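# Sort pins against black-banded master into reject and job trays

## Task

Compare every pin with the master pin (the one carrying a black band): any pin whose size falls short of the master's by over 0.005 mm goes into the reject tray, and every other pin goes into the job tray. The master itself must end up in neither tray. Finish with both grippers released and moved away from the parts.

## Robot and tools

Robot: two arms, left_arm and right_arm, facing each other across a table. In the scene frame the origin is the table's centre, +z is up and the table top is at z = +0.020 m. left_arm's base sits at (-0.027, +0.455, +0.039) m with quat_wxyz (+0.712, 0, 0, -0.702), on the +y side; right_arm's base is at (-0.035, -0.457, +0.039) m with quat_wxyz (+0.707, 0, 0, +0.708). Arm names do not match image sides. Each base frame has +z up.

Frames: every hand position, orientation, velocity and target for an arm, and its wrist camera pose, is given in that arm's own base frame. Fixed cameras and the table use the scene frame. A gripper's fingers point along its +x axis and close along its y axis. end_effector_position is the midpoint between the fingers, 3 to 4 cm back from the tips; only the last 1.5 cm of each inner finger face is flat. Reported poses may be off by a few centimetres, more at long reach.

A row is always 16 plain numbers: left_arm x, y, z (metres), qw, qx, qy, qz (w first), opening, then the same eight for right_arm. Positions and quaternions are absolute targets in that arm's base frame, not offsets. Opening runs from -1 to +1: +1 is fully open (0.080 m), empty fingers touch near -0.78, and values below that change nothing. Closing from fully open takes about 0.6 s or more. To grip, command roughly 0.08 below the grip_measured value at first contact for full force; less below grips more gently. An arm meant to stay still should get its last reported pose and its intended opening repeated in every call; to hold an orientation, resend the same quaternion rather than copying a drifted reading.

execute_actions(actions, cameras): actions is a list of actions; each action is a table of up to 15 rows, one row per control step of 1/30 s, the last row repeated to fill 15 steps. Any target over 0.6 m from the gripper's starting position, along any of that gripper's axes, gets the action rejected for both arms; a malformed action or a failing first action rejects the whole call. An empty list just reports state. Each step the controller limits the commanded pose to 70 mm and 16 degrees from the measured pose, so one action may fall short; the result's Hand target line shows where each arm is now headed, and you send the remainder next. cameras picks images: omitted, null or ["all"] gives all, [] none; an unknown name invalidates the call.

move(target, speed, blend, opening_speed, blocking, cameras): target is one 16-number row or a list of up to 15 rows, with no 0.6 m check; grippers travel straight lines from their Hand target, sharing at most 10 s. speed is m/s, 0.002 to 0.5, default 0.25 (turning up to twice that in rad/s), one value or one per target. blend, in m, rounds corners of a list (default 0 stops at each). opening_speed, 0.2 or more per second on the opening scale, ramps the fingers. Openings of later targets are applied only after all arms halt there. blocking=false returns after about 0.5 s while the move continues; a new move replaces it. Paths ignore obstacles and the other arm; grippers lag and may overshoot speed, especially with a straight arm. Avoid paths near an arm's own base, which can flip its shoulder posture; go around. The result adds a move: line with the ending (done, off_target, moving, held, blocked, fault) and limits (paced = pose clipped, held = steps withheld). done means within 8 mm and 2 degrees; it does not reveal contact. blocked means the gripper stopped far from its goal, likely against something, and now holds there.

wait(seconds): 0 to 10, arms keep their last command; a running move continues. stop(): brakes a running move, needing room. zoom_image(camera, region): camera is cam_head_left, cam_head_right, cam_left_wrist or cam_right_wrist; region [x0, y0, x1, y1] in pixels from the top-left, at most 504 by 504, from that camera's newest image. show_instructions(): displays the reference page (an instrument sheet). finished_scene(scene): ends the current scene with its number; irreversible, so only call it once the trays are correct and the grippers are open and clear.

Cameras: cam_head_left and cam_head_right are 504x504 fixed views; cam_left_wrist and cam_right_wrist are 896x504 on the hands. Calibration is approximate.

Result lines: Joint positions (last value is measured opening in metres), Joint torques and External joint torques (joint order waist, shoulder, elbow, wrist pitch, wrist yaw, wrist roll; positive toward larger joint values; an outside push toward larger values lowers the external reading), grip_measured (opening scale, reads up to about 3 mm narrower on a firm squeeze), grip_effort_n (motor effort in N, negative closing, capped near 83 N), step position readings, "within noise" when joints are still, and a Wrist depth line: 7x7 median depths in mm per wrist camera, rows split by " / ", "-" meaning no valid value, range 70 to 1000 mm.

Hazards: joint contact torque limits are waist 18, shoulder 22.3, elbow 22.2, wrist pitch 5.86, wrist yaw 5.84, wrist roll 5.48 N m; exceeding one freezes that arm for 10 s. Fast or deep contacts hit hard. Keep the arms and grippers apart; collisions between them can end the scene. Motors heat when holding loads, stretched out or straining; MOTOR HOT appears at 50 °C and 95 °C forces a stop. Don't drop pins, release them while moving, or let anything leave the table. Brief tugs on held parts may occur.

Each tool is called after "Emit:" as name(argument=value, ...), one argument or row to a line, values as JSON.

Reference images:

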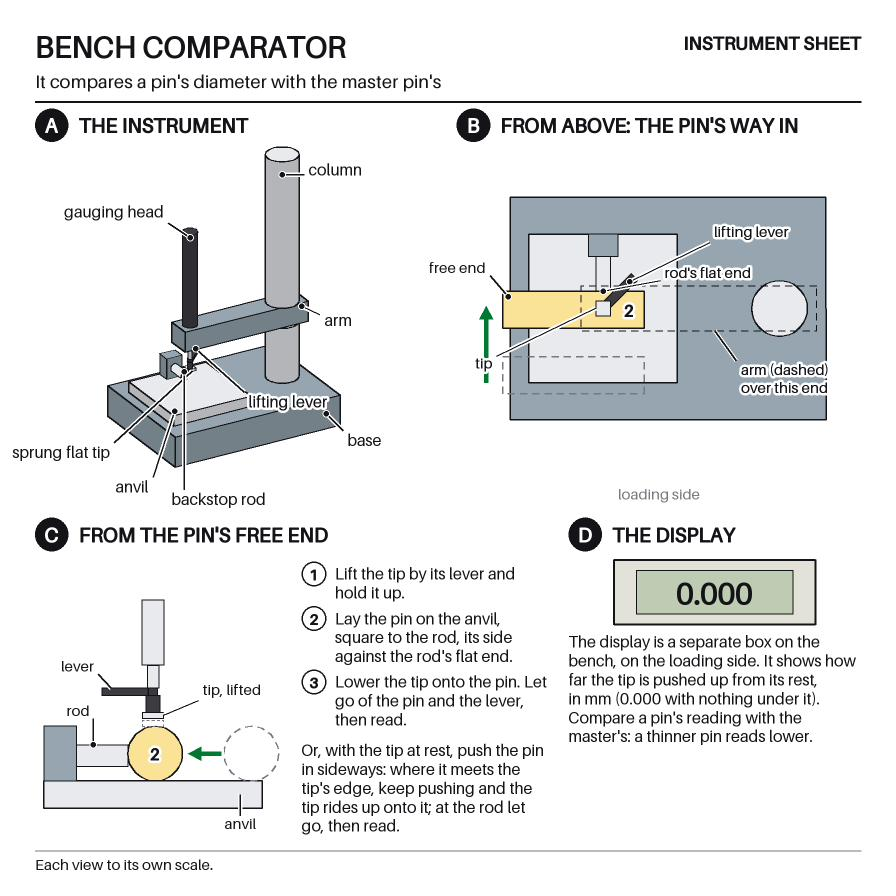

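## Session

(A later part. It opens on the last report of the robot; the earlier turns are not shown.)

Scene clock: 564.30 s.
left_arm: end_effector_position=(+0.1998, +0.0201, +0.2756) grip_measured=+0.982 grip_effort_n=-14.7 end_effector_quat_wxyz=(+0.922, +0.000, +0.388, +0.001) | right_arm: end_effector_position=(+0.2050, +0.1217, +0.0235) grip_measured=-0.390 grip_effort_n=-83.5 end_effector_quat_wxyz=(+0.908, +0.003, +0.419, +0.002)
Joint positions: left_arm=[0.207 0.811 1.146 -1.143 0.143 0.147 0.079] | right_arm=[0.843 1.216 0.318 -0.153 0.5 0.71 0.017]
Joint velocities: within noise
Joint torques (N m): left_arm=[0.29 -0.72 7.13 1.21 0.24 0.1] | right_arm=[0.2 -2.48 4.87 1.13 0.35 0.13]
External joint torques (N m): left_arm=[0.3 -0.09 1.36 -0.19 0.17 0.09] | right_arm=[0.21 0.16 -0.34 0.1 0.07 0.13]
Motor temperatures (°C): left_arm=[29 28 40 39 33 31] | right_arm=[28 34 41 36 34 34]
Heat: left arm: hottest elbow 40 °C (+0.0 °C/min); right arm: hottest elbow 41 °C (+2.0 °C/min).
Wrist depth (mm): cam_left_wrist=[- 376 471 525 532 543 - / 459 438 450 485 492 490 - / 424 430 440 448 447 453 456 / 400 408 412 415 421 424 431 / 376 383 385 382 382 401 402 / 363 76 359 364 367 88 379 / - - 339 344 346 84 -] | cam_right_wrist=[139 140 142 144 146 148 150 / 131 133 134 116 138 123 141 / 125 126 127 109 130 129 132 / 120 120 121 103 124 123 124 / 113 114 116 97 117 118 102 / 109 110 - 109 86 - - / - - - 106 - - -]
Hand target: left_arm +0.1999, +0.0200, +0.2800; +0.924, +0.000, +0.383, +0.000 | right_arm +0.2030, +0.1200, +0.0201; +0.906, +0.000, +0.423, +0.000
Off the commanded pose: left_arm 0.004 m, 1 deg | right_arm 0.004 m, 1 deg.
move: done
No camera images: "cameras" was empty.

Release and regrip the master.

Emit:
move(
  target=[
    [0.20, 0.02, 0.28, 0.92388, 0, 0.38268, 0, 0.98, 0.203, 0.120, 0.0210, 0.9063, 0, 0.4226, 0, -0.1],
    [0.20, 0.02, 0.28, 0.92388, 0, 0.38268, 0, 0.98, 0.165, 0.119, 0.07, 0.9063, 0, 0.4226, 0, -0.05],
    [0.20, 0.02, 0.28, 0.92388, 0, 0.38268, 0, 0.98, 0.165, 0.045, 0.07, 0.9063, 0, 0.4226, 0, -0.05],
    [0.20, 0.02, 0.28, 0.92388, 0, 0.38268, 0, 0.98, 0.203, 0.045, 0.022, 0.9063, 0, 0.4226, 0, -0.05],
  ],
  speed=[0.05,0.15,0.15,0.08],
  opening_speed=0.8,
  cameras=["cam_right_wrist"],
)

Scene clock: 573.00 s.
left_arm: end_effector_position=(+0.1998, +0.0201, +0.2756) grip_measured=+0.982 grip_effort_n=-14.7 end_effector_quat_wxyz=(+0.922, +0.000, +0.388, +0.001) | right_arm: end_effector_position=(+0.2047, +0.0459, +0.0252) grip_measured=-0.054 grip_effort_n=14.7 end_effector_quat_wxyz=(+0.908, +0.002, +0.419, +0.000)
Joint positions: left_arm=[0.207 0.811 1.146 -1.143 0.143 0.147 0.079] | right_arm=[0.404 0.86 0.166 -0.21 0.256 0.317 0.033]
Joint velocities: within noise
Joint torques (N m): left_arm=[0.29 -0.73 7.14 1.2 0.24 0.09] | right_arm=[-0.22 -1.13 5.72 1.32 0.05 -0.13]
External joint torques (N m): left_arm=[0.27 -0.11 1.38 -0.2 0.18 0.09] | right_arm=[-0.2 -0.02 -0.32 0.06 -0.09 -0.13]
Motor temperatures (°C): left_arm=[29 28 40 39 33 31] | right_arm=[28 33 41 36 34 34]
Heat: left arm: hottest elbow 40 °C (+0.0 °C/min); right arm: hottest elbow 41 °C (+2.0 °C/min).
Wrist depth (mm): cam_left_wrist=[- 376 471 527 533 545 - / 459 436 449 485 490 492 - / 426 433 440 447 448 449 456 / 400 407 411 417 421 422 431 / 376 383 385 382 384 399 402 / 362 76 359 363 366 88 379 / - - 340 343 346 84 -] | cam_right_wrist=[140 141 143 145 146 147 149 / 132 119 135 115 138 139 140 / 127 109 128 109 130 132 133 / 120 106 122 104 124 125 126 / - - 116 99 107 120 120 / - - - 111 88 - - / - - - 107 - - -]
Hand target: left_arm +0.1999, +0.0200, +0.2800; +0.924, +0.000, +0.383, +0.000 | right_arm +0.2030, +0.0450, +0.0222; +0.906, +0.000, +0.422, +0.000
Off the commanded pose: left_arm 0.004 m, 1 deg | right_arm 0.004 m, 1 deg.
move: done
camera_calibration:
cam_right_wrist: T_world_to_cam=[[-0.0502329, -0.998473, 0.0229993, 0.0594796], [-0.939052, 0.0393769, -0.341513, 0.224127], [0.340085, -0.0387527, -0.939596, 0.0351017], [0, 0, 0, 1]] pos_world=[0.201517, 0.0519237, 0.108156]
Images, in order (width x height): cam_right_wrist 896x504.

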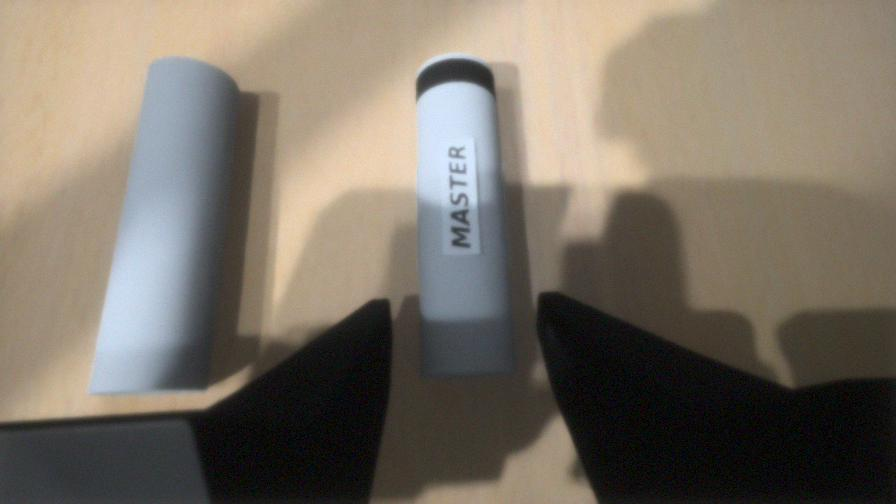

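Emit:
move(
  target=[
    [0.20, 0.02, 0.28, 0.92388, 0, 0.38268, 0, 0.98, 0.203, 0.045, 0.022, 0.9063, 0, 0.4226, 0, -0.60],
    [0.20, 0.02, 0.28, 0.92388, 0, 0.38268, 0, 0.98, 0.205, 0.042, 0.10, 0.9063, 0, 0.4226, 0, -0.60],
    [0.20, 0.02, 0.28, 0.92388, 0, 0.38268, 0, 0.98, 0.28, -0.107, 0.13, 0.8129, 0.1869, 0.3790, -0.4009, -0.60],
  ],
  speed=[0.05,0.1,0.2],
  blend=[0,0.02,0],
  opening_speed=0.8,
  cameras=["cam_right_wrist"],
)

Scene clock: 582.13 s.
left_arm: end_effector_position=(+0.1998, +0.0201, +0.2756) grip_measured=+0.982 grip_effort_n=-14.7 end_effector_quat_wxyz=(+0.922, +0.000, +0.388, +0.001) | right_arm: end_effector_position=(+0.2759, -0.1045, +0.1234) grip_measured=-0.392 grip_effort_n=-83.5 end_effector_quat_wxyz=(+0.810, +0.184, +0.389, -0.397)
Joint positions: left_arm=[0.207 0.811 1.146 -1.143 0.143 0.147 0.079] | right_arm=[-0.133 1.267 0.802 -0.586 0.461 0.645 0.017]
Joint velocities: within noise
Joint torques (N m): left_arm=[0.3 -0.73 7.14 1.21 0.24 0.1] | right_arm=[-0.21 -4.66 8.68 1.03 0.57 0.13]
External joint torques (N m): left_arm=[0.29 -0.11 1.4 -0.18 0.17 0.1] | right_arm=[-0.22 -0.73 2.46 -0.03 0.31 0.13]
Motor temperatures (°C): left_arm=[29 28 40 39 33 31] | right_arm=[28 33 41 36 34 34]
Heat: left arm: hottest elbow 40 °C (+0.0 °C/min); right arm: hottest elbow 41 °C (+2.0 °C/min).
Wrist depth (mm): cam_left_wrist=[- 376 472 528 532 542 - / 458 437 449 483 490 491 - / 426 432 441 449 448 451 456 / 401 405 411 417 419 423 431 / 376 384 386 382 384 398 403 / 361 76 361 363 367 88 378 / - - 339 343 347 84 -] | cam_right_wrist=[242 243 125 222 262 265 140 / 231 230 140 116 249 222 149 / 221 195 184 109 236 204 158 / 211 187 181 103 226 202 168 / 202 204 206 97 215 197 182 / 196 198 - 200 86 - - / - - - 194 - - -]
Hand target: left_arm +0.1999, +0.0200, +0.2800; +0.924, +0.000, +0.383, +0.000 | right_arm +0.2799, -0.1070, +0.1300; +0.813, +0.187, +0.379, -0.401
Off the commanded pose: left_arm 0.004 m, 1 deg | right_arm 0.008 m, 1 deg.
move: done
camera_calibration:
cam_right_wrist: T_world_to_cam=[[-0.815317, -0.577747, 0.0383045, 0.163757], [-0.558161, 0.766635, -0.317376, 0.298461], [0.153997, -0.280142, -0.947526, 0.124381], [0, 0, 0, 1]] pos_world=[0.280948, -0.0993564, 0.206306]
Images, in order (width x height): cam_right_wrist 896x504.

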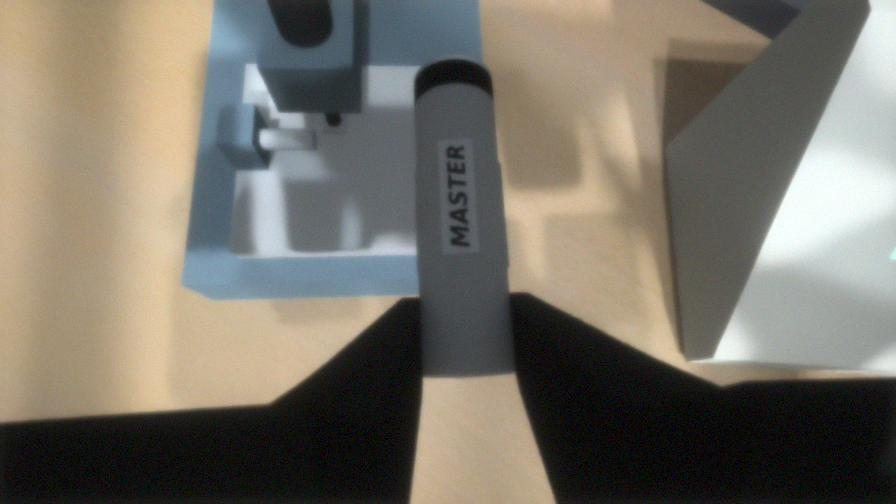

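Emit:
move(
  target=[
    [0.20, 0.02, 0.28, 0.92388, 0, 0.38268, 0, 0.98, 0.3035, -0.1230, 0.10, 0.8129, 0.1869, 0.3790, -0.4009, -0.60],
    [0.20, 0.02, 0.28, 0.92388, 0, 0.38268, 0, 0.98, 0.3035, -0.1230, 0.065, 0.8129, 0.1869, 0.3790, -0.4009, -0.60],
    [0.20, 0.02, 0.28, 0.92388, 0, 0.38268, 0, 0.98, 0.3342, -0.0994, 0.0660, 0.8129, 0.1869, 0.3790, -0.4009, -0.60],
  ],
  speed=[0.1,0.05,0.03],
  cameras=["cam_right_wrist"],
)

Emit:
move(
  target=[
    [0.20, 0.02, 0.28, 0.92388, 0, 0.38268, 0, 0.98, 0.3275, -0.1058, 0.0660, 0.8129, 0.1869, 0.3790, -0.4009, -0.60],
    [0.20, 0.02, 0.28, 0.92388, 0, 0.38268, 0, 0.98, 0.3275, -0.1058, 0.0660, 0.8129, 0.1869, 0.3790, -0.4009, -0.05],
    [0.20, 0.02, 0.28, 0.92388, 0, 0.38268, 0, 0.98, 0.3005, -0.070, 0.12, 0.8129, 0.1869, 0.3790, -0.4009, -0.05],
    [0.20, 0.02, 0.28, 0.92388, 0, 0.38268, 0, 0.98, 0.25, -0.06, 0.19, 0.8129, 0.1869, 0.3790, -0.4009, -0.05],
  ],
  speed=[0.03,0.03,0.12,0.2],
  opening_speed=0.6,
  cameras=["cam_right_wrist"],
)

Emit:
zoom_image(
  camera="cam_right_wrist",
  region=[745, 150, 875, 215],
)

Scene clock: 590.63 s.
left_arm: end_effector_position=(+0.1998, +0.0201, +0.2756) grip_measured=+0.982 grip_effort_n=-14.7 end_effector_quat_wxyz=(+0.922, +0.000, +0.388, +0.001) | right_arm: end_effector_position=(+0.3282, -0.1053, +0.0681) grip_measured=-0.392 grip_effort_n=-83.5 end_effector_quat_wxyz=(+0.810, +0.184, +0.375, -0.411)
Joint positions: left_arm=[0.207 0.811 1.146 -1.143 0.143 0.147 0.079] | right_arm=[-0.095 1.573 0.809 -0.293 0.512 0.698 0.017]
Joint velocities: within noise
Joint torques (N m): left_arm=[0.28 -0.72 7.13 1.21 0.24 0.1] | right_arm=[1.01 -4.84 7.4 1.18 -0.27 0.13]
External joint torques (N m): left_arm=[0.29 -0.1 1.34 -0.21 0.17 0.1] | right_arm=[1.02 0.84 1.77 0.14 -0.56 0.12]
Motor temperatures (°C): left_arm=[29 28 40 39 33 31] | right_arm=[28 33 43 36 34 34]
Heat: left arm: hottest elbow 40 °C (+0.0 °C/min); right arm: hottest elbow 43 °C (+2.0 °C/min).
Wrist depth (mm): cam_left_wrist=[- 376 447 521 532 545 - / 459 436 451 485 492 490 - / 425 431 440 448 448 449 457 / 401 407 411 415 421 423 432 / 376 384 386 382 382 400 402 / 363 76 361 364 367 88 378 / - - 339 344 346 84 -] | cam_right_wrist=[184 186 153 - 160 204 208 / 174 176 134 110 141 192 195 / 165 167 125 109 133 181 182 / 158 159 122 103 126 171 173 / 150 151 118 97 94 162 165 / - 146 - 148 86 - - / - - - 143 - - -]
Hand target: left_arm +0.1999, +0.0200, +0.2800; +0.924, +0.000, +0.383, +0.000 | right_arm +0.3340, -0.0994, +0.0661; +0.813, +0.187, +0.379, -0.401
Off the commanded pose: left_arm 0.004 m, 1 deg | right_arm 0.009 m, 1 deg.
move: off_target (right_arm)
camera_calibration:
cam_right_wrist: T_world_to_cam=[[-0.831502, -0.554258, 0.0374494, 0.215906], [-0.531497, 0.774121, -0.343873, 0.30452], [0.161604, -0.305835, -0.938269, 0.0579417], [0, 0, 0, 1]] pos_world=[0.332014, -0.0983471, 0.150996]
Images, in order (width x height): cam_right_wrist 896x504.

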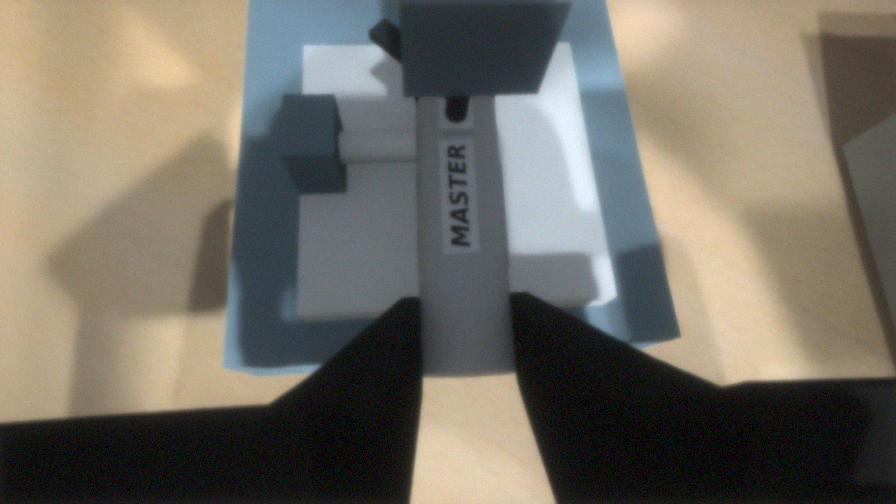

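Scene clock: 594.37 s.
left_arm: end_effector_position=(+0.1998, +0.0201, +0.2756) grip_measured=+0.982 grip_effort_n=-14.7 end_effector_quat_wxyz=(+0.922, +0.000, +0.388, +0.001) | right_arm: end_effector_position=(+0.2489, -0.0603, +0.1850) grip_measured=-0.054 grip_effort_n=14.7 end_effector_quat_wxyz=(+0.810, +0.183, +0.386, -0.402)
Joint positions: left_arm=[0.207 0.811 1.146 -1.143 0.143 0.147 0.079] | right_arm=[0.085 1.158 0.989 -0.994 0.569 0.873 0.033]
Joint velocities: within noise
Joint torques (N m): left_arm=[0.29 -0.73 7.14 1.2 0.24 0.1] | right_arm=[0.21 -4.59 7.85 0.71 0.48 0.13]
External joint torques (N m): left_arm=[0.29 -0.09 1.39 -0.18 0.17 0.09] | right_arm=[0.2 -1.49 1.74 -0.18 0.15 0.13]
Motor temperatures (°C): left_arm=[29 28 40 39 33 31] | right_arm=[28 33 43 36 34 34]
Heat: left arm: hottest elbow 40 °C (+0.0 °C/min); right arm: hottest elbow 43 °C (+1.0 °C/min).
Wrist depth (mm): cam_left_wrist=[- 376 456 529 532 542 - / 458 437 451 482 490 494 - / 424 432 440 447 448 450 456 / 402 407 410 416 420 424 432 / 378 384 386 382 382 400 403 / 362 76 361 364 368 88 378 / - - 340 343 346 84 -] | cam_right_wrist=[319 325 288 304 346 230 218 / 302 309 252 284 326 228 226 / 288 294 258 269 309 241 240 / 275 280 280 285 294 260 261 / 263 267 269 276 103 286 289 / 250 - - 263 80 - - / - - - 253 - - -]
Hand target: left_arm +0.1999, +0.0200, +0.2800; +0.924, +0.000, +0.383, +0.000 | right_arm +0.2499, -0.0600, +0.1899; +0.813, +0.187, +0.379, -0.401
Off the commanded pose: left_arm 0.004 m, 1 deg | right_arm 0.005 m, 1 deg.
move: done
camera_calibration:
cam_right_wrist: T_world_to_cam=[[-0.820032, -0.570886, 0.0404526, 0.166126], [-0.551228, 0.768829, -0.324113, 0.268635], [0.153931, -0.288082, -0.945153, 0.198395], [0, 0, 0, 1]] pos_world=[0.253769, -0.054541, 0.267862]
Images, in order (width x height): cam_right_wrist 896x504.

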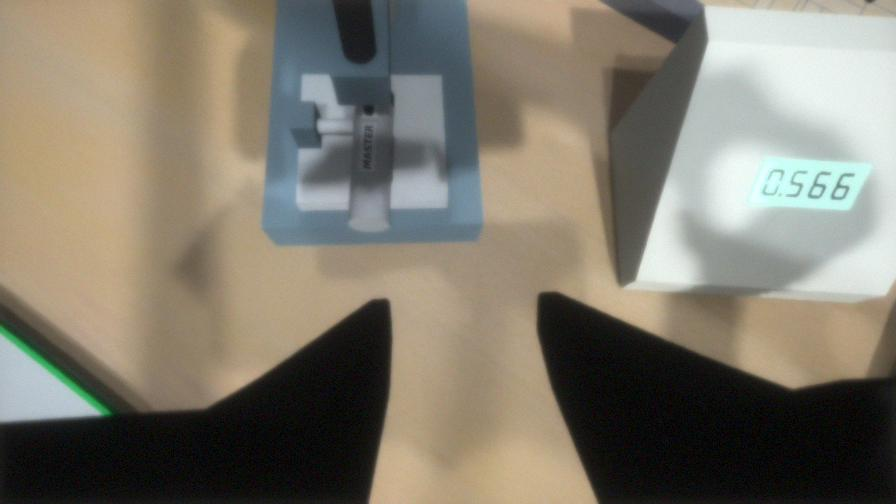

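Scaled by 3.877 from the camera's 896x504 image, which has a finer 1280x720 frame.

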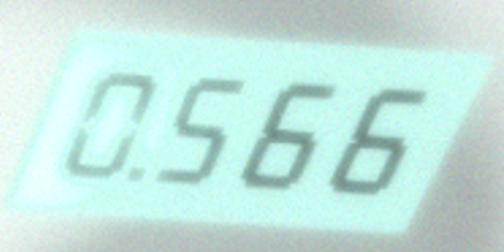

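Emit:
wait(
  seconds=0.1,
)

Emit:
zoom_image(
  camera="cam_head_left",
  region=[90, 140, 450, 390],
)

Emit:
zoom_image(
  camera="cam_head_right",
  region=[110, 130, 490, 400],
)

Scene clock: 599.80 s.
left_arm: end_effector_position=(+0.1998, +0.0201, +0.2756) grip_measured=+0.982 grip_effort_n=-14.7 end_effector_quat_wxyz=(+0.922, +0.000, +0.388, +0.001) | right_arm: end_effector_position=(+0.2490, -0.0603, +0.1851) grip_measured=-0.054 grip_effort_n=14.2 end_effector_quat_wxyz=(+0.810, +0.183, +0.386, -0.402)
Joint positions: left_arm=[0.207 0.811 1.146 -1.143 0.143 0.147 0.079] | right_arm=[0.085 1.158 0.99 -0.994 0.569 0.873 0.033]
Joint velocities: within noise
Joint torques (N m): left_arm=[0.29 -0.73 7.13 1.21 0.24 0.1] | right_arm=[0.22 -4.61 7.85 0.71 0.48 0.13]
External joint torques (N m): left_arm=[0.29 -0.06 1.33 -0.2 0.17 0.1] | right_arm=[0.2 -1.49 1.68 -0.2 0.14 0.13]
Motor temperatures (°C): left_arm=[29 28 40 39 33 31] | right_arm=[28 33 43 36 34 34]
Heat: left arm: hottest elbow 40 °C (+0.0 °C/min); right arm: hottest elbow 43 °C (+1.0 °C/min).
Wrist depth (mm): cam_left_wrist=[- 377 455 527 532 544 - / 459 438 450 486 491 491 - / 426 430 440 448 446 452 459 / 401 406 411 415 418 424 433 / 376 384 387 381 383 400 402 / 362 76 361 364 367 88 380 / - - 339 344 346 84 -] | cam_right_wrist=[319 324 289 303 347 230 218 / 302 309 252 284 327 228 226 / 287 293 258 268 308 241 241 / 275 279 280 286 294 259 261 / 263 268 270 276 103 286 290 / 250 - - 263 80 - - / - - - 253 - - -]
Hand target: left_arm +0.1999, +0.0200, +0.2800; +0.924, +0.000, +0.383, +0.000 | right_arm +0.2500, -0.0600, +0.1900; +0.813, +0.187, +0.379, -0.401
Tool commands: left_gripper/opening=+0.98 right_gripper/opening=-0.05
Off the commanded pose: left_arm 0.004 m, 1 deg | right_arm 0.005 m, 1 deg.
wait: 0.10 s; at rest from the start
camera_calibration:
cam_left_wrist: T_world_to_cam=[[-0.018345, -0.999203, 0.0354455, 0.0202037], [-0.905607, 0.00158168, -0.424115, 0.330061], [0.423721, -0.0398801, -0.904915, 0.245339], [0, 0, 0, 1]] pos_world=[0.19532, 0.0294497, 0.361279]
cam_right_wrist: T_world_to_cam=[[-0.820047, -0.570888, 0.0401224, 0.166239], [-0.551105, 0.768839, -0.324298, 0.268709], [0.15429, -0.288052, -0.945104, 0.198409], [0, 0, 0, 1]] pos_world=[0.253798, -0.0545385, 0.267989]

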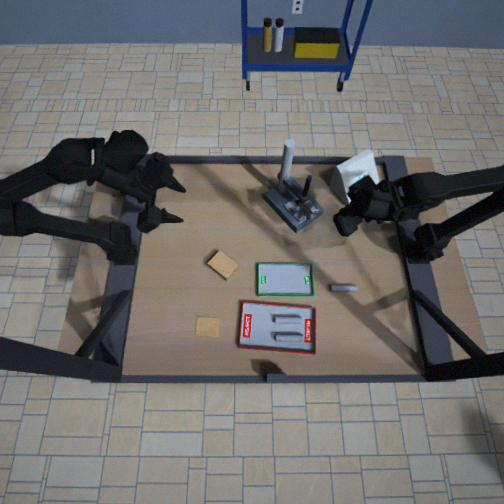

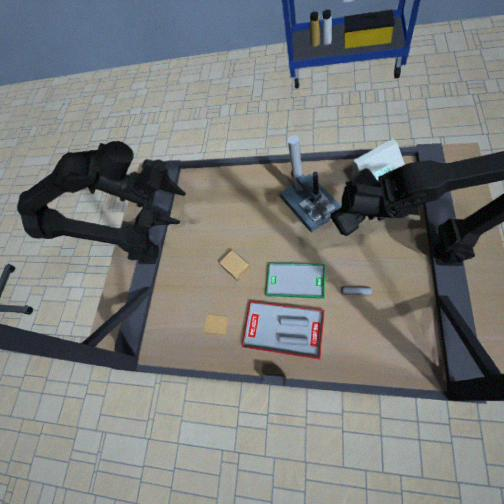

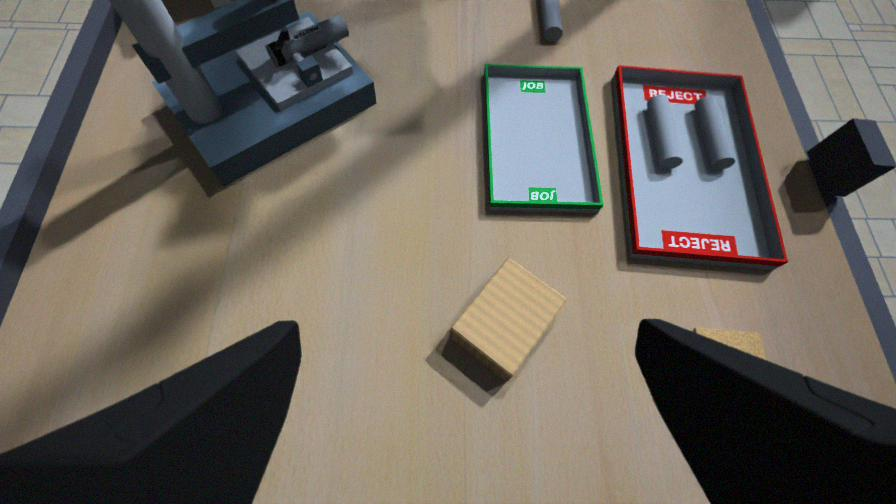

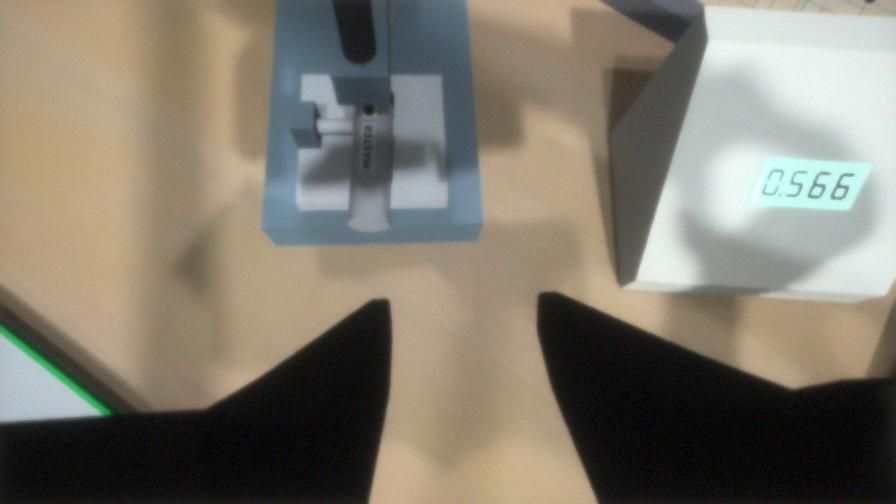

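Scaled by 1.400 from the camera's 504x504 image, which has a finer 720x720 frame.

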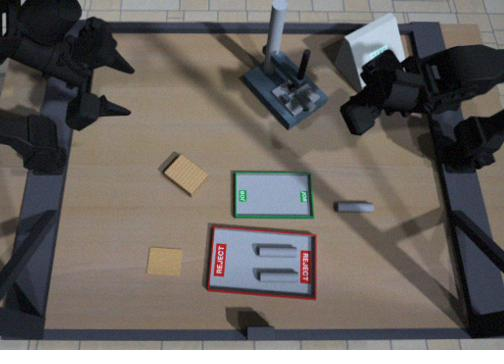

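Scaled by 1.326 from the camera's 504x504 image, which has a finer 720x720 frame.

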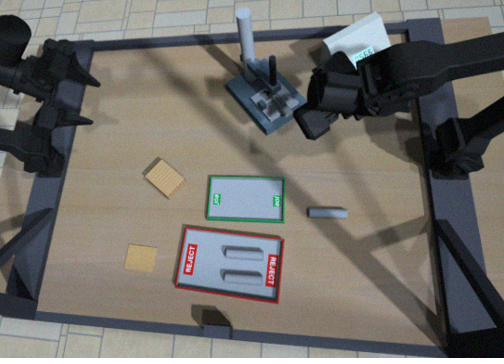

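Emit:
move(
  target=[
    [0.20, 0.02, 0.28, 0.92388, 0, 0.38268, 0, 0.98, 0.17, 0.115, 0.09, 0.9063, 0, 0.4226, 0, 0.0],
    [0.20, 0.02, 0.28, 0.92388, 0, 0.38268, 0, 0.98, 0.203, 0.120, 0.0215, 0.9063, 0, 0.4226, 0, 0.0],
  ],
  speed=[0.25,0.1],
  cameras=["cam_right_wrist"],
)

Scene clock: 619.80 s.
left_arm: end_effector_position=(+0.1998, +0.0201, +0.2756) grip_measured=+0.982 grip_effort_n=-14.7 end_effector_quat_wxyz=(+0.922, +0.000, +0.388, +0.001) | right_arm: end_effector_position=(+0.2042, +0.1219, +0.0246) grip_measured=-0.004 grip_effort_n=14.2 end_effector_quat_wxyz=(+0.908, +0.004, +0.419, +0.001)
Joint positions: left_arm=[0.207 0.811 1.146 -1.143 0.143 0.147 0.079] | right_arm=[0.849 1.211 0.321 -0.164 0.504 0.717 0.035]
Joint velocities: within noise
Joint torques (N m): left_arm=[0.29 -0.71 7.14 1.2 0.24 0.1] | right_arm=[-0.21 -2.71 5 1.13 0.22 -0.12]
External joint torques (N m): left_arm=[0.3 -0.06 1.36 -0.19 0.17 0.1] | right_arm=[-0.23 -0.08 -0.23 0.1 -0.07 -0.12]
Motor temperatures (°C): left_arm=[29 28 40 39 33 31] | right_arm=[28 33 43 35 34 34]
Heat: left arm: hottest elbow 40 °C (+0.0 °C/min); right arm: hottest elbow 43 °C (+1.0 °C/min).
Wrist depth (mm): cam_left_wrist=[- 376 454 527 531 541 - / 460 437 450 485 490 493 - / 426 431 442 447 448 450 458 / 402 408 412 417 421 423 431 / 378 384 386 382 382 399 403 / 361 76 360 363 367 88 379 / - - 340 344 347 84 -] | cam_right_wrist=[140 142 144 146 147 149 151 / 132 134 135 134 139 141 142 / 126 127 128 114 131 133 134 / 120 121 122 112 124 126 128 / 114 115 115 115 97 121 121 / 110 111 - 112 97 - - / - - - 107 - - -]
Hand target: left_arm +0.1999, +0.0200, +0.2800; +0.924, +0.000, +0.383, +0.000 | right_arm +0.2029, +0.1199, +0.0215; +0.906, +0.000, +0.423, +0.000
Off the commanded pose: left_arm 0.004 m, 1 deg | right_arm 0.004 m, 1 deg.
move: done
camera_calibration:
cam_right_wrist: T_world_to_cam=[[-0.0496912, -0.998593, 0.0185404, 0.135349], [-0.939395, 0.0404246, -0.340445, 0.220405], [0.339216, -0.0343339, -0.940082, 0.0372416], [0, 0, 0, 1]] pos_world=[0.20114, 0.127527, 0.107537]
Images, in order (width x height): cam_right_wrist 896x504.

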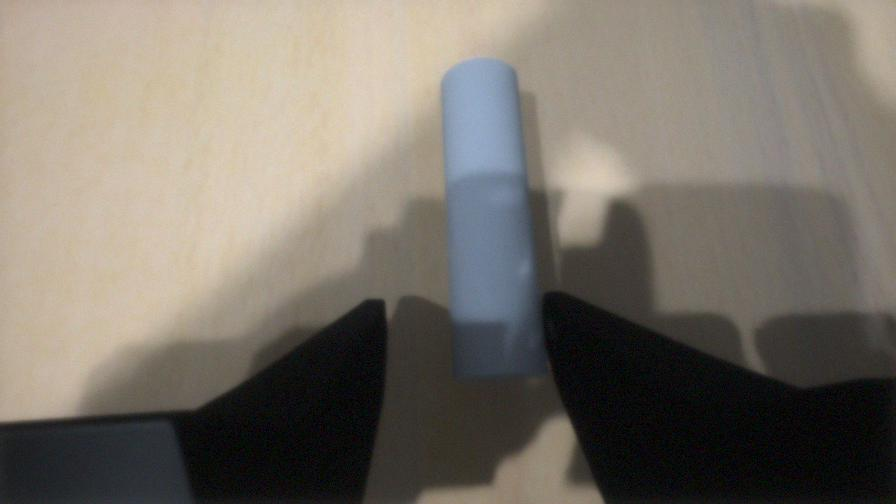

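Emit:
move(
  target=[
    [0.20, 0.02, 0.28, 0.92388, 0, 0.38268, 0, 0.98, 0.203, 0.1145, 0.0215, 0.9063, 0, 0.4226, 0, 0.0],
    [0.20, 0.02, 0.28, 0.92388, 0, 0.38268, 0, 0.98, 0.203, 0.1145, 0.0205, 0.9063, 0, 0.4226, 0, -0.60],
    [0.20, 0.02, 0.28, 0.92388, 0, 0.38268, 0, 0.98, 0.21, 0.114, 0.12, 0.9063, 0, 0.4226, 0, -0.60],
    [0.20, 0.02, 0.28, 0.92388, 0, 0.38268, 0, 0.98, 0.46, 0.14, 0.14, 0.7849, -0.2113, 0.3660, 0.4532, -0.60],
  ],
  speed=[0.05,0.05,0.15,0.2],
  blend=[0,0,0.03,0],
  opening_speed=0.8,
  cameras=["cam_right_wrist"],
)

Scene clock: 633.47 s.
left_arm: end_effector_position=(+0.1998, +0.0201, +0.2756) grip_measured=+0.982 grip_effort_n=-14.7 end_effector_quat_wxyz=(+0.922, +0.000, +0.388, +0.001) | right_arm: end_effector_position=(+0.4560, +0.1392, +0.1355) grip_measured=-0.389 grip_effort_n=-83.5 end_effector_quat_wxyz=(+0.782, -0.210, +0.374, +0.451)
Joint positions: left_arm=[0.207 0.811 1.146 -1.143 0.143 0.147 0.079] | right_arm=[0.138 2.009 1.652 -0.752 -0.524 -0.776 0.018]
Joint velocities: within noise
Joint torques (N m): left_arm=[0.3 -0.72 7.14 1.2 0.24 0.1] | right_arm=[-0.15 -10.68 8.66 0.93 -0.63 -0.14]
External joint torques (N m): left_arm=[0.3 -0.05 1.37 -0.18 0.17 0.1] | right_arm=[-0.14 -1.27 2.45 -0.04 -0.32 -0.14]
Motor temperatures (°C): left_arm=[29 28 41 39 33 31] | right_arm=[28 33 43 35 34 34]
Heat: left arm: hottest elbow 41 °C (+1.0 °C/min); right arm: hottest elbow 43 °C (+2.0 °C/min).
Wrist depth (mm): cam_left_wrist=[- 378 456 528 292 525 - / 459 434 451 485 472 458 - / 425 433 441 446 447 450 457 / 400 407 412 415 419 423 433 / 377 383 386 382 382 398 402 / 361 76 360 364 368 88 379 / - - 340 344 347 84 -] | cam_right_wrist=[- 248 257 257 254 249 249 / 249 248 240 112 240 240 238 / 238 230 229 105 228 230 227 / 224 219 220 100 219 219 218 / 216 214 193 94 199 210 208 / 210 207 - 202 86 - - / - - - 193 - - -]
Hand target: left_arm +0.1999, +0.0200, +0.2800; +0.924, +0.000, +0.383, +0.000 | right_arm +0.4599, +0.1401, +0.1400; +0.785, -0.211, +0.366, +0.453
Off the commanded pose: left_arm 0.004 m, 1 deg | right_arm 0.006 m, 1 deg.
move: done
camera_calibration:
cam_right_wrist: T_world_to_cam=[[0.83797, -0.545372, 0.0193554, -0.304908], [-0.511686, -0.79755, -0.319519, 0.412753], [0.189694, 0.257843, -0.947382, 0.0852859], [0, 0, 0, 1]] pos_world=[0.450525, 0.140912, 0.218582]
Images, in order (width x height): cam_right_wrist 896x504.

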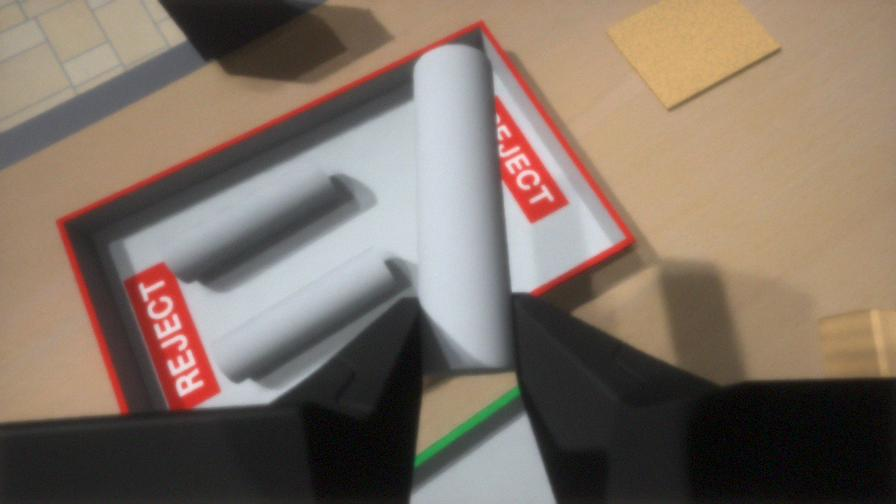

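Emit:
move(
  target=[
    [0.20, 0.02, 0.28, 0.92388, 0, 0.38268, 0, 0.98, 0.495, 0.181, 0.09, 0.7849, -0.2113, 0.3660, 0.4532, -0.60],
    [0.20, 0.02, 0.28, 0.92388, 0, 0.38268, 0, 0.98, 0.495, 0.180, 0.055, 0.7849, -0.2113, 0.3660, 0.4532, -0.60],
  ],
  speed=[0.12,0.06],
  cameras=["cam_right_wrist"],
)

Scene clock: 641.60 s.
left_arm: end_effector_position=(+0.1998, +0.0201, +0.2756) grip_measured=+0.982 grip_effort_n=-14.7 end_effector_quat_wxyz=(+0.922, +0.000, +0.388, +0.001) | right_arm: end_effector_position=(+0.4942, +0.1800, +0.0556) grip_measured=-0.389 grip_effort_n=-83.5 end_effector_quat_wxyz=(+0.784, -0.213, +0.367, +0.453)
Joint positions: left_arm=[0.207 0.811 1.146 -1.143 0.143 0.147 0.079] | right_arm=[0.214 2.241 1.679 -0.498 -0.493 -0.705 0.018]
Joint velocities: within noise
Joint torques (N m): left_arm=[0.29 -0.72 7.13 1.2 0.24 0.1] | right_arm=[-0.12 -12.37 6.49 1.25 -0.43 0.09]
External joint torques (N m): left_arm=[0.29 -0.06 1.33 -0.2 0.17 0.09] | right_arm=[-0.05 -1.67 0.44 0.21 -0.15 0.09]
Motor temperatures (°C): left_arm=[29 28 41 39 33 31] | right_arm=[28 35 43 36 34 34]
Heat: left arm: hottest elbow 41 °C (+1.0 °C/min); right arm: hottest elbow 43 °C (+2.0 °C/min).
Wrist depth (mm): cam_left_wrist=[- 377 455 528 323 227 - / 459 437 451 483 477 299 - / 428 430 442 446 431 441 456 / 400 409 412 416 415 419 430 / 377 383 386 381 383 400 401 / 360 76 360 365 368 88 378 / - - 341 344 347 84 -] | cam_right_wrist=[159 158 148 150 156 154 151 / 152 139 146 112 146 148 147 / 139 141 141 106 138 141 140 / 114 122 134 101 133 134 134 / 127 129 128 94 126 126 129 / 125 125 - 121 86 - - / - - - - - - -]
Hand target: left_arm +0.1999, +0.0200, +0.2800; +0.924, +0.000, +0.383, +0.000 | right_arm +0.4950, +0.1800, +0.0551; +0.785, -0.211, +0.366, +0.453
Off the commanded pose: left_arm 0.004 m, 1 deg | right_arm 0.001 m, 0 deg.
move: done
camera_calibration:
cam_right_wrist: T_world_to_cam=[[0.841317, -0.539755, 0.0291718, -0.316333], [-0.501702, -0.799814, -0.329535, 0.435385], [0.2012, 0.262608, -0.943693, -0.0149477], [0, 0, 0, 1]] pos_world=[0.487578, 0.18141, 0.138596]
Images, in order (width x height): cam_right_wrist 896x504.

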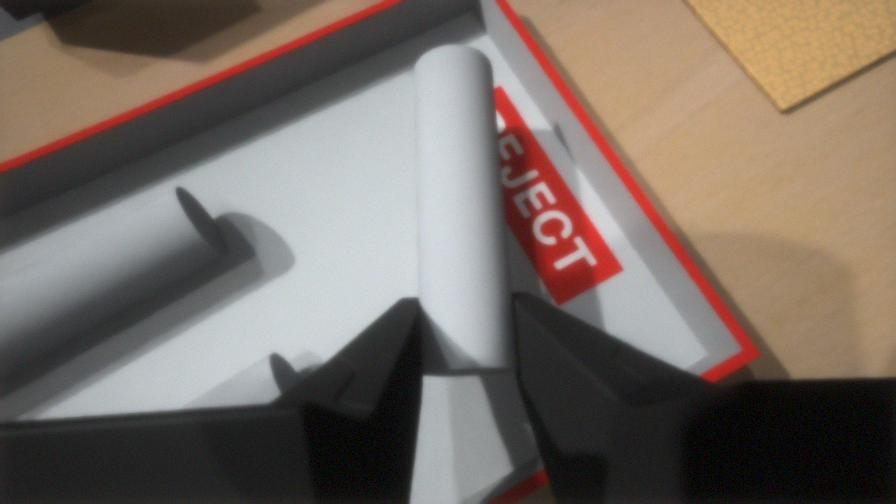

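Emit:
move(
  target=[0.20, 0.02, 0.28, 0.92388, 0, 0.38268, 0, 0.98, 0.502, 0.1795, 0.055, 0.7191, -0.2573, 0.3353, 0.5517, -0.60],
  speed=0.1,
  cameras=["cam_right_wrist"],
)

Scene clock: 650.00 s.
left_arm: end_effector_position=(+0.1998, +0.0201, +0.2756) grip_measured=+0.982 grip_effort_n=-14.7 end_effector_quat_wxyz=(+0.922, +0.000, +0.388, +0.001) | right_arm: end_effector_position=(+0.4985, +0.1787, +0.0525) grip_measured=-0.389 grip_effort_n=-83.5 end_effector_quat_wxyz=(+0.717, -0.258, +0.342, +0.550)
Joint positions: left_arm=[0.207 0.811 1.146 -1.143 0.143 0.147 0.079] | right_arm=[0.181 2.389 1.946 -0.793 -0.61 -1.015 0.018]
Joint velocities: within noise
Joint torques (N m): left_arm=[0.29 -0.73 7.13 1.2 0.24 0.1] | right_arm=[-0.18 -12.63 8.27 0.69 -0.74 -0.13]
External joint torques (N m): left_arm=[0.29 -0.07 1.35 -0.19 0.17 0.09] | right_arm=[-0.09 -1.02 2.23 -0.11 -0.36 -0.13]
Motor temperatures (°C): left_arm=[29 28 41 39 33 31] | right_arm=[28 40 43 36 34 34]
Heat: left arm: hottest elbow 41 °C (+1.0 °C/min); right arm: hottest elbow 43 °C (+0.0 °C/min), its shoulder heating fast: 40 °C (+30.0 °C/min). Heating fast: the right arm's shoulder motor: a push or a pull is the cause, and it goes on while you think. Ease it with your next call, before anything else.
Wrist depth (mm): cam_left_wrist=[- 376 455 528 283 241 - / 459 435 450 483 471 226 - / 425 431 441 448 443 329 458 / 402 407 411 417 414 418 430 / 377 383 387 382 384 400 402 / 361 76 360 365 368 88 378 / - - 339 344 347 84 -] | cam_right_wrist=[158 157 142 143 148 150 145 / 142 145 144 112 141 143 139 / 118 119 138 106 134 136 134 / 131 132 131 100 129 129 129 / 128 128 126 94 122 122 124 / 104 103 - 118 86 - - / - - - - - - -]
Hand target: left_arm +0.1999, +0.0200, +0.2800; +0.924, +0.000, +0.383, +0.000 | right_arm +0.5019, +0.1794, +0.0550; +0.719, -0.257, +0.335, +0.551
Off the commanded pose: left_arm 0.004 m, 1 deg | right_arm 0.004 m, 1 deg.
move: done
camera_calibration:
cam_right_wrist: T_world_to_cam=[[0.950723, -0.309338, 0.0208686, -0.415841], [-0.286649, -0.902649, -0.321026, 0.34618], [0.118143, 0.299225, -0.94684, 0.0165499], [0, 0, 0, 1]] pos_world=[0.492627, 0.178892, 0.135481]
Images, in order (width x height): cam_right_wrist 896x504.

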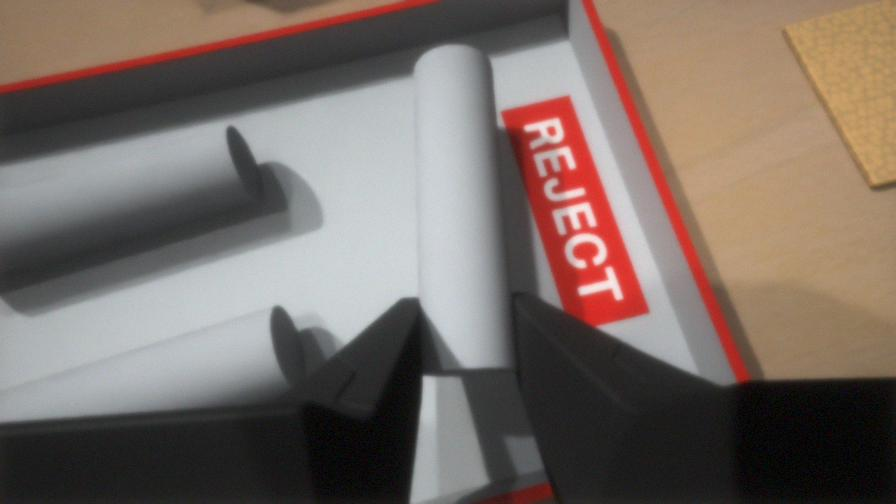

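Emit:
move(
  target=[
    [0.20, 0.02, 0.28, 0.92388, 0, 0.38268, 0, 0.98, 0.510, 0.182, 0.055, 0.7191, -0.2573, 0.3353, 0.5517, -0.60],
    [0.20, 0.02, 0.28, 0.92388, 0, 0.38268, 0, 0.98, 0.510, 0.182, 0.045, 0.7191, -0.2573, 0.3353, 0.5517, -0.60],
  ],
  speed=[0.06,0.04],
  cameras=["cam_right_wrist"],
)

Scene clock: 655.30 s.
left_arm: end_effector_position=(+0.1998, +0.0201, +0.2756) grip_measured=+0.982 grip_effort_n=-14.7 end_effector_quat_wxyz=(+0.922, +0.000, +0.388, +0.001) | right_arm: end_effector_position=(+0.5089, +0.1807, +0.0455) grip_measured=-0.389 grip_effort_n=-83.5 end_effector_quat_wxyz=(+0.719, -0.259, +0.339, +0.549)
Joint positions: left_arm=[0.207 0.811 1.146 -1.143 0.143 0.147 0.079] | right_arm=[0.181 2.439 2.006 -0.795 -0.61 -1.016 0.018]
Joint velocities: within noise
Joint torques (N m): left_arm=[0.3 -0.72 7.13 1.21 0.24 0.1] | right_arm=[-0.02 -13.08 6.95 0.99 -0.71 -0.05]
External joint torques (N m): left_arm=[0.3 -0.08 1.39 -0.18 0.17 0.1] | right_arm=[-0.08 -1.39 1.01 0.21 -0.34 -0.05]
Motor temperatures (°C): left_arm=[29 28 41 39 33 31] | right_arm=[28 43 44 35 34 34]
Heat: left arm: hottest elbow 41 °C (+1.0 °C/min); right arm: hottest elbow 44 °C (+1.0 °C/min), its shoulder heating fast: 43 °C (+31.9 °C/min). Heating fast: the right arm's shoulder motor: a push or a pull is the cause, and it goes on while you think. Ease it with your next call, before anything else.
Wrist depth (mm): cam_left_wrist=[- 377 457 527 282 249 - / 459 434 451 486 470 228 - / 427 434 439 447 443 250 457 / 401 407 412 413 415 415 430 / 377 384 385 381 383 400 401 / 362 76 361 364 367 88 379 / - - 340 342 346 84 -] | cam_right_wrist=[149 135 136 139 140 142 137 / 135 137 136 113 133 135 131 / 109 127 129 106 125 129 126 / 124 124 123 100 120 122 122 / 121 119 118 94 114 116 117 / - 95 - 111 86 - - / - - - 107 - - -]
Hand target: left_arm +0.1999, +0.0200, +0.2800; +0.924, +0.000, +0.383, +0.000 | right_arm +0.5100, +0.1820, +0.0450; +0.719, -0.257, +0.335, +0.552
Off the commanded pose: left_arm 0.004 m, 1 deg | right_arm 0.002 m, 1 deg.
move: done
camera_calibration:
cam_right_wrist: T_world_to_cam=[[0.950667, -0.308978, 0.0276501, -0.425349], [-0.283791, -0.902232, -0.324716, 0.347329], [0.125277, 0.30085, -0.945407, 0.00413312], [0, 0, 0, 1]] pos_world=[0.502416, 0.180705, 0.128452]
Images, in order (width x height): cam_right_wrist 896x504.

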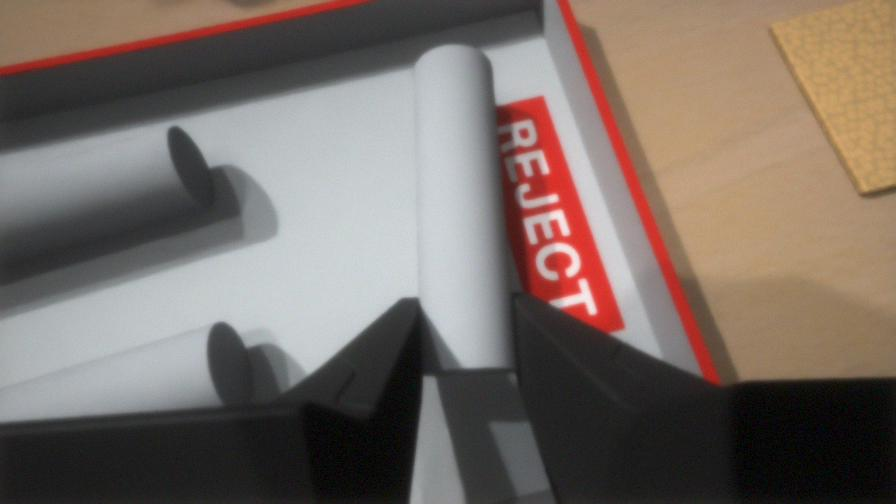

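Emit:
move(
  target=[0.20, 0.02, 0.28, 0.92388, 0, 0.38268, 0, 0.98, 0.510, 0.182, 0.040, 0.7191, -0.2573, 0.3353, 0.5517, -0.60],
  speed=0.04,
  cameras=[],
)

Scene clock: 658.00 s.
left_arm: end_effector_position=(+0.1998, +0.0201, +0.2756) grip_measured=+0.982 grip_effort_n=-14.7 end_effector_quat_wxyz=(+0.922, +0.000, +0.388, +0.001) | right_arm: end_effector_position=(+0.5109, +0.1811, +0.0441) grip_measured=-0.389 grip_effort_n=-83.5 end_effector_quat_wxyz=(+0.720, -0.261, +0.335, +0.548)
Joint positions: left_arm=[0.207 0.811 1.146 -1.143 0.143 0.147 0.079] | right_arm=[0.181 2.442 2.003 -0.779 -0.611 -1.016 0.018]
Joint velocities: within noise
Joint torques (N m): left_arm=[0.29 -0.72 7.13 1.21 0.24 0.1] | right_arm=[-0.02 -12.88 6.06 0.99 -0.68 -0.05]
External joint torques (N m): left_arm=[0.3 -0.08 1.35 -0.2 0.17 0.1] | right_arm=[-0.03 -1.09 0.06 0.18 -0.3 -0.05]
Motor temperatures (°C): left_arm=[29 28 41 39 33 31] | right_arm=[28 44 44 35 34 34]
Heat: left arm: hottest elbow 41 °C (+1.0 °C/min); right arm: hottest shoulder 44 °C (+11.0 °C/min). Heating fast: the right arm's shoulder motor: a push or a pull is the cause, and it goes on while you think. Ease it with your next call, before anything else.
Wrist depth (mm): cam_left_wrist=[- 377 457 528 281 250 - / 457 436 448 483 468 229 - / 426 431 441 446 442 249 456 / 402 405 412 416 415 416 432 / 376 385 387 383 382 399 402 / 363 76 360 365 366 88 380 / - - 340 344 347 84 -] | cam_right_wrist=[147 131 135 138 140 142 137 / 133 135 134 112 133 134 131 / 107 126 128 106 125 128 126 / 122 122 122 100 119 122 122 / 118 117 115 94 104 117 116 / - 93 - 109 86 - - / - - - 106 88 - -]
Hand target: left_arm +0.1999, +0.0200, +0.2800; +0.924, +0.000, +0.383, +0.000 | right_arm +0.5100, +0.1820, +0.0400; +0.719, -0.257, +0.335, +0.552
Off the commanded pose: left_arm 0.004 m, 1 deg | right_arm 0.004 m, 1 deg.
move: done
No camera images: "cameras" was empty.

Emit:
move(
  target=[
    [0.20, 0.02, 0.28, 0.92388, 0, 0.38268, 0, 0.98, 0.510, 0.182, 0.042, 0.7191, -0.2573, 0.3353, 0.5517, -0.18],
    [0.20, 0.02, 0.28, 0.92388, 0, 0.38268, 0, 0.98, 0.498, 0.137, 0.10, 0.7191, -0.2573, 0.3353, 0.5517, -0.18],
    [0.20, 0.02, 0.28, 0.92388, 0, 0.38268, 0, 0.98, 0.33, 0.15, 0.20, 0.9063, 0, 0.4226, 0, -0.18],
  ],
  speed=[0.03,0.1,0.2],
  opening_speed=0.6,
)

Emit:
zoom_image(
  camera="cam_head_left",
  region=[220, 240, 340, 370],
)

Scene clock: 669.07 s.
left_arm: end_effector_position=(+0.1998, +0.0201, +0.2756) grip_measured=+0.982 grip_effort_n=-14.7 end_effector_quat_wxyz=(+0.922, +0.000, +0.388, +0.001) | right_arm: end_effector_position=(+0.3295, +0.1491, +0.1921) grip_measured=-0.183 grip_effort_n=13.7 end_effector_quat_wxyz=(+0.902, -0.006, +0.431, -0.001)
Joint positions: left_arm=[0.207 0.811 1.146 -1.143 0.143 0.147 0.079] | right_arm=[0.569 1.452 1.211 -0.735 0.352 0.454 0.027]
Joint velocities: within noise
Joint torques (N m): left_arm=[0.3 -0.73 7.14 1.2 0.24 0.1] | right_arm=[0.22 -8.04 8.19 0.94 0.34 0.13]
External joint torques (N m): left_arm=[0.29 0 1.33 -0.19 0.17 0.1] | right_arm=[0.21 -2.51 1.73 -0.25 0.15 0.13]
Motor temperatures (°C): left_arm=[29 28 41 40 33 31] | right_arm=[28 46 44 35 34 34]
Heat: left arm: hottest elbow 41 °C (+1.0 °C/min); right arm: hottest shoulder 46 °C (+13.2 °C/min).
Wrist depth (mm): cam_left_wrist=[- 376 456 528 534 545 - / 460 437 451 486 490 490 - / 425 430 442 448 447 451 455 / 402 408 411 415 418 419 432 / 377 383 386 381 383 399 401 / 361 76 360 365 367 88 378 / - - 340 345 346 84 -] | cam_right_wrist=[- 319 328 335 337 346 353 / 301 304 303 315 322 329 334 / 283 289 294 301 304 314 319 / 276 274 280 289 291 298 301 / 265 265 268 274 95 286 286 / 256 - - 264 80 - - / - - - 255 - - -]
Hand target: left_arm +0.1999, +0.0200, +0.2800; +0.924, +0.000, +0.383, +0.000 | right_arm +0.3299, +0.1500, +0.2000; +0.906, +0.000, +0.423, +0.000
Off the commanded pose: left_arm 0.004 m, 1 deg | right_arm 0.008 m, 1 deg.
move: done
camera_calibration:
cam_left_wrist: T_world_to_cam=[[-0.018345, -0.999203, 0.0354455, 0.0202037], [-0.905607, 0.00158168, -0.424115, 0.330061], [0.423721, -0.0398801, -0.904915, 0.245339], [0, 0, 0, 1]] pos_world=[0.19532, 0.0294497, 0.361279]
cam_right_wrist: T_world_to_cam=[[-0.0453587, -0.998203, 0.0391466, 0.1602], [-0.948195, 0.0306858, -0.316202, 0.393736], [0.314433, -0.0514611, -0.947884, 0.165399], [0, 0, 0, 1]] pos_world=[0.328598, 0.156342, 0.275008]

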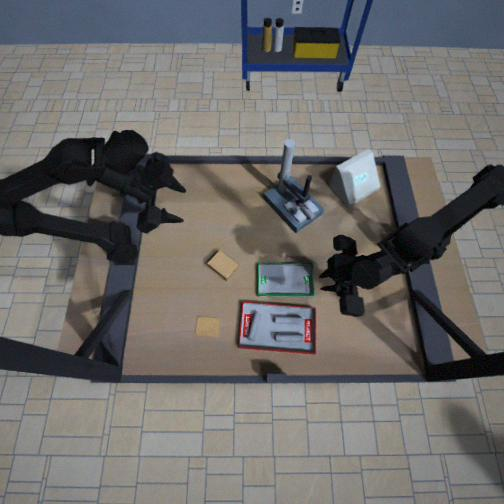

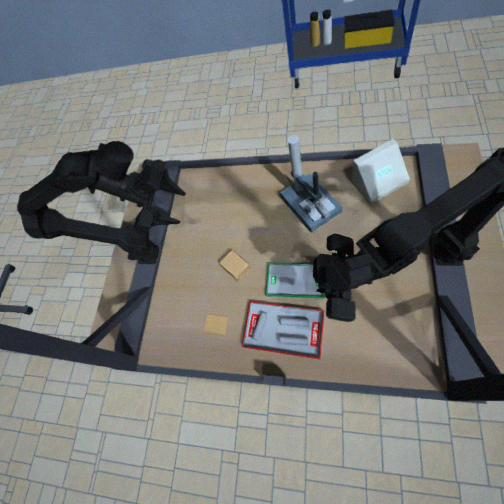

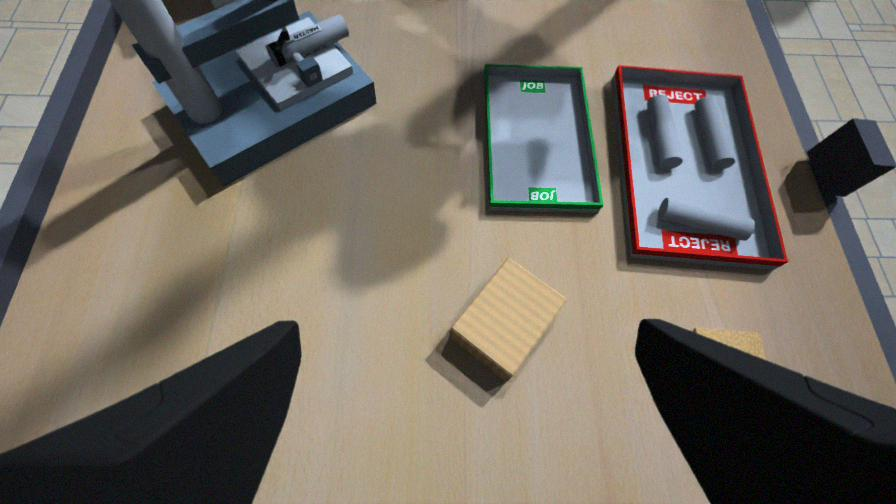

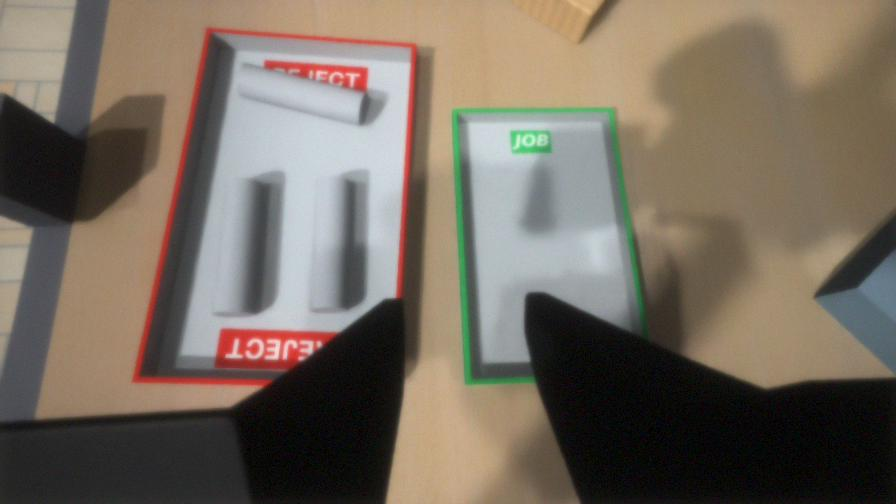

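Scaled by 3.877 from the camera's 504x504 image, which has a finer 720x720 frame.

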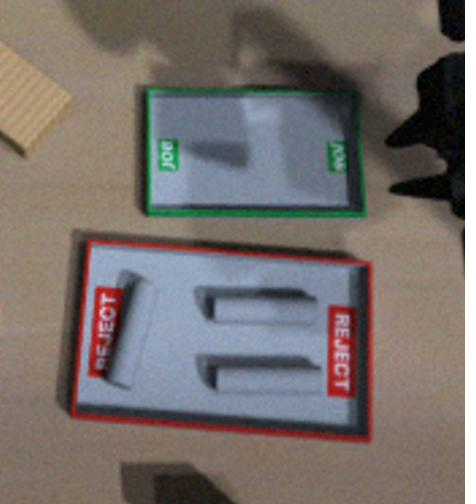

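Emit:
finished_scene(
  scene=2,
)

The scene is finished: the task was done.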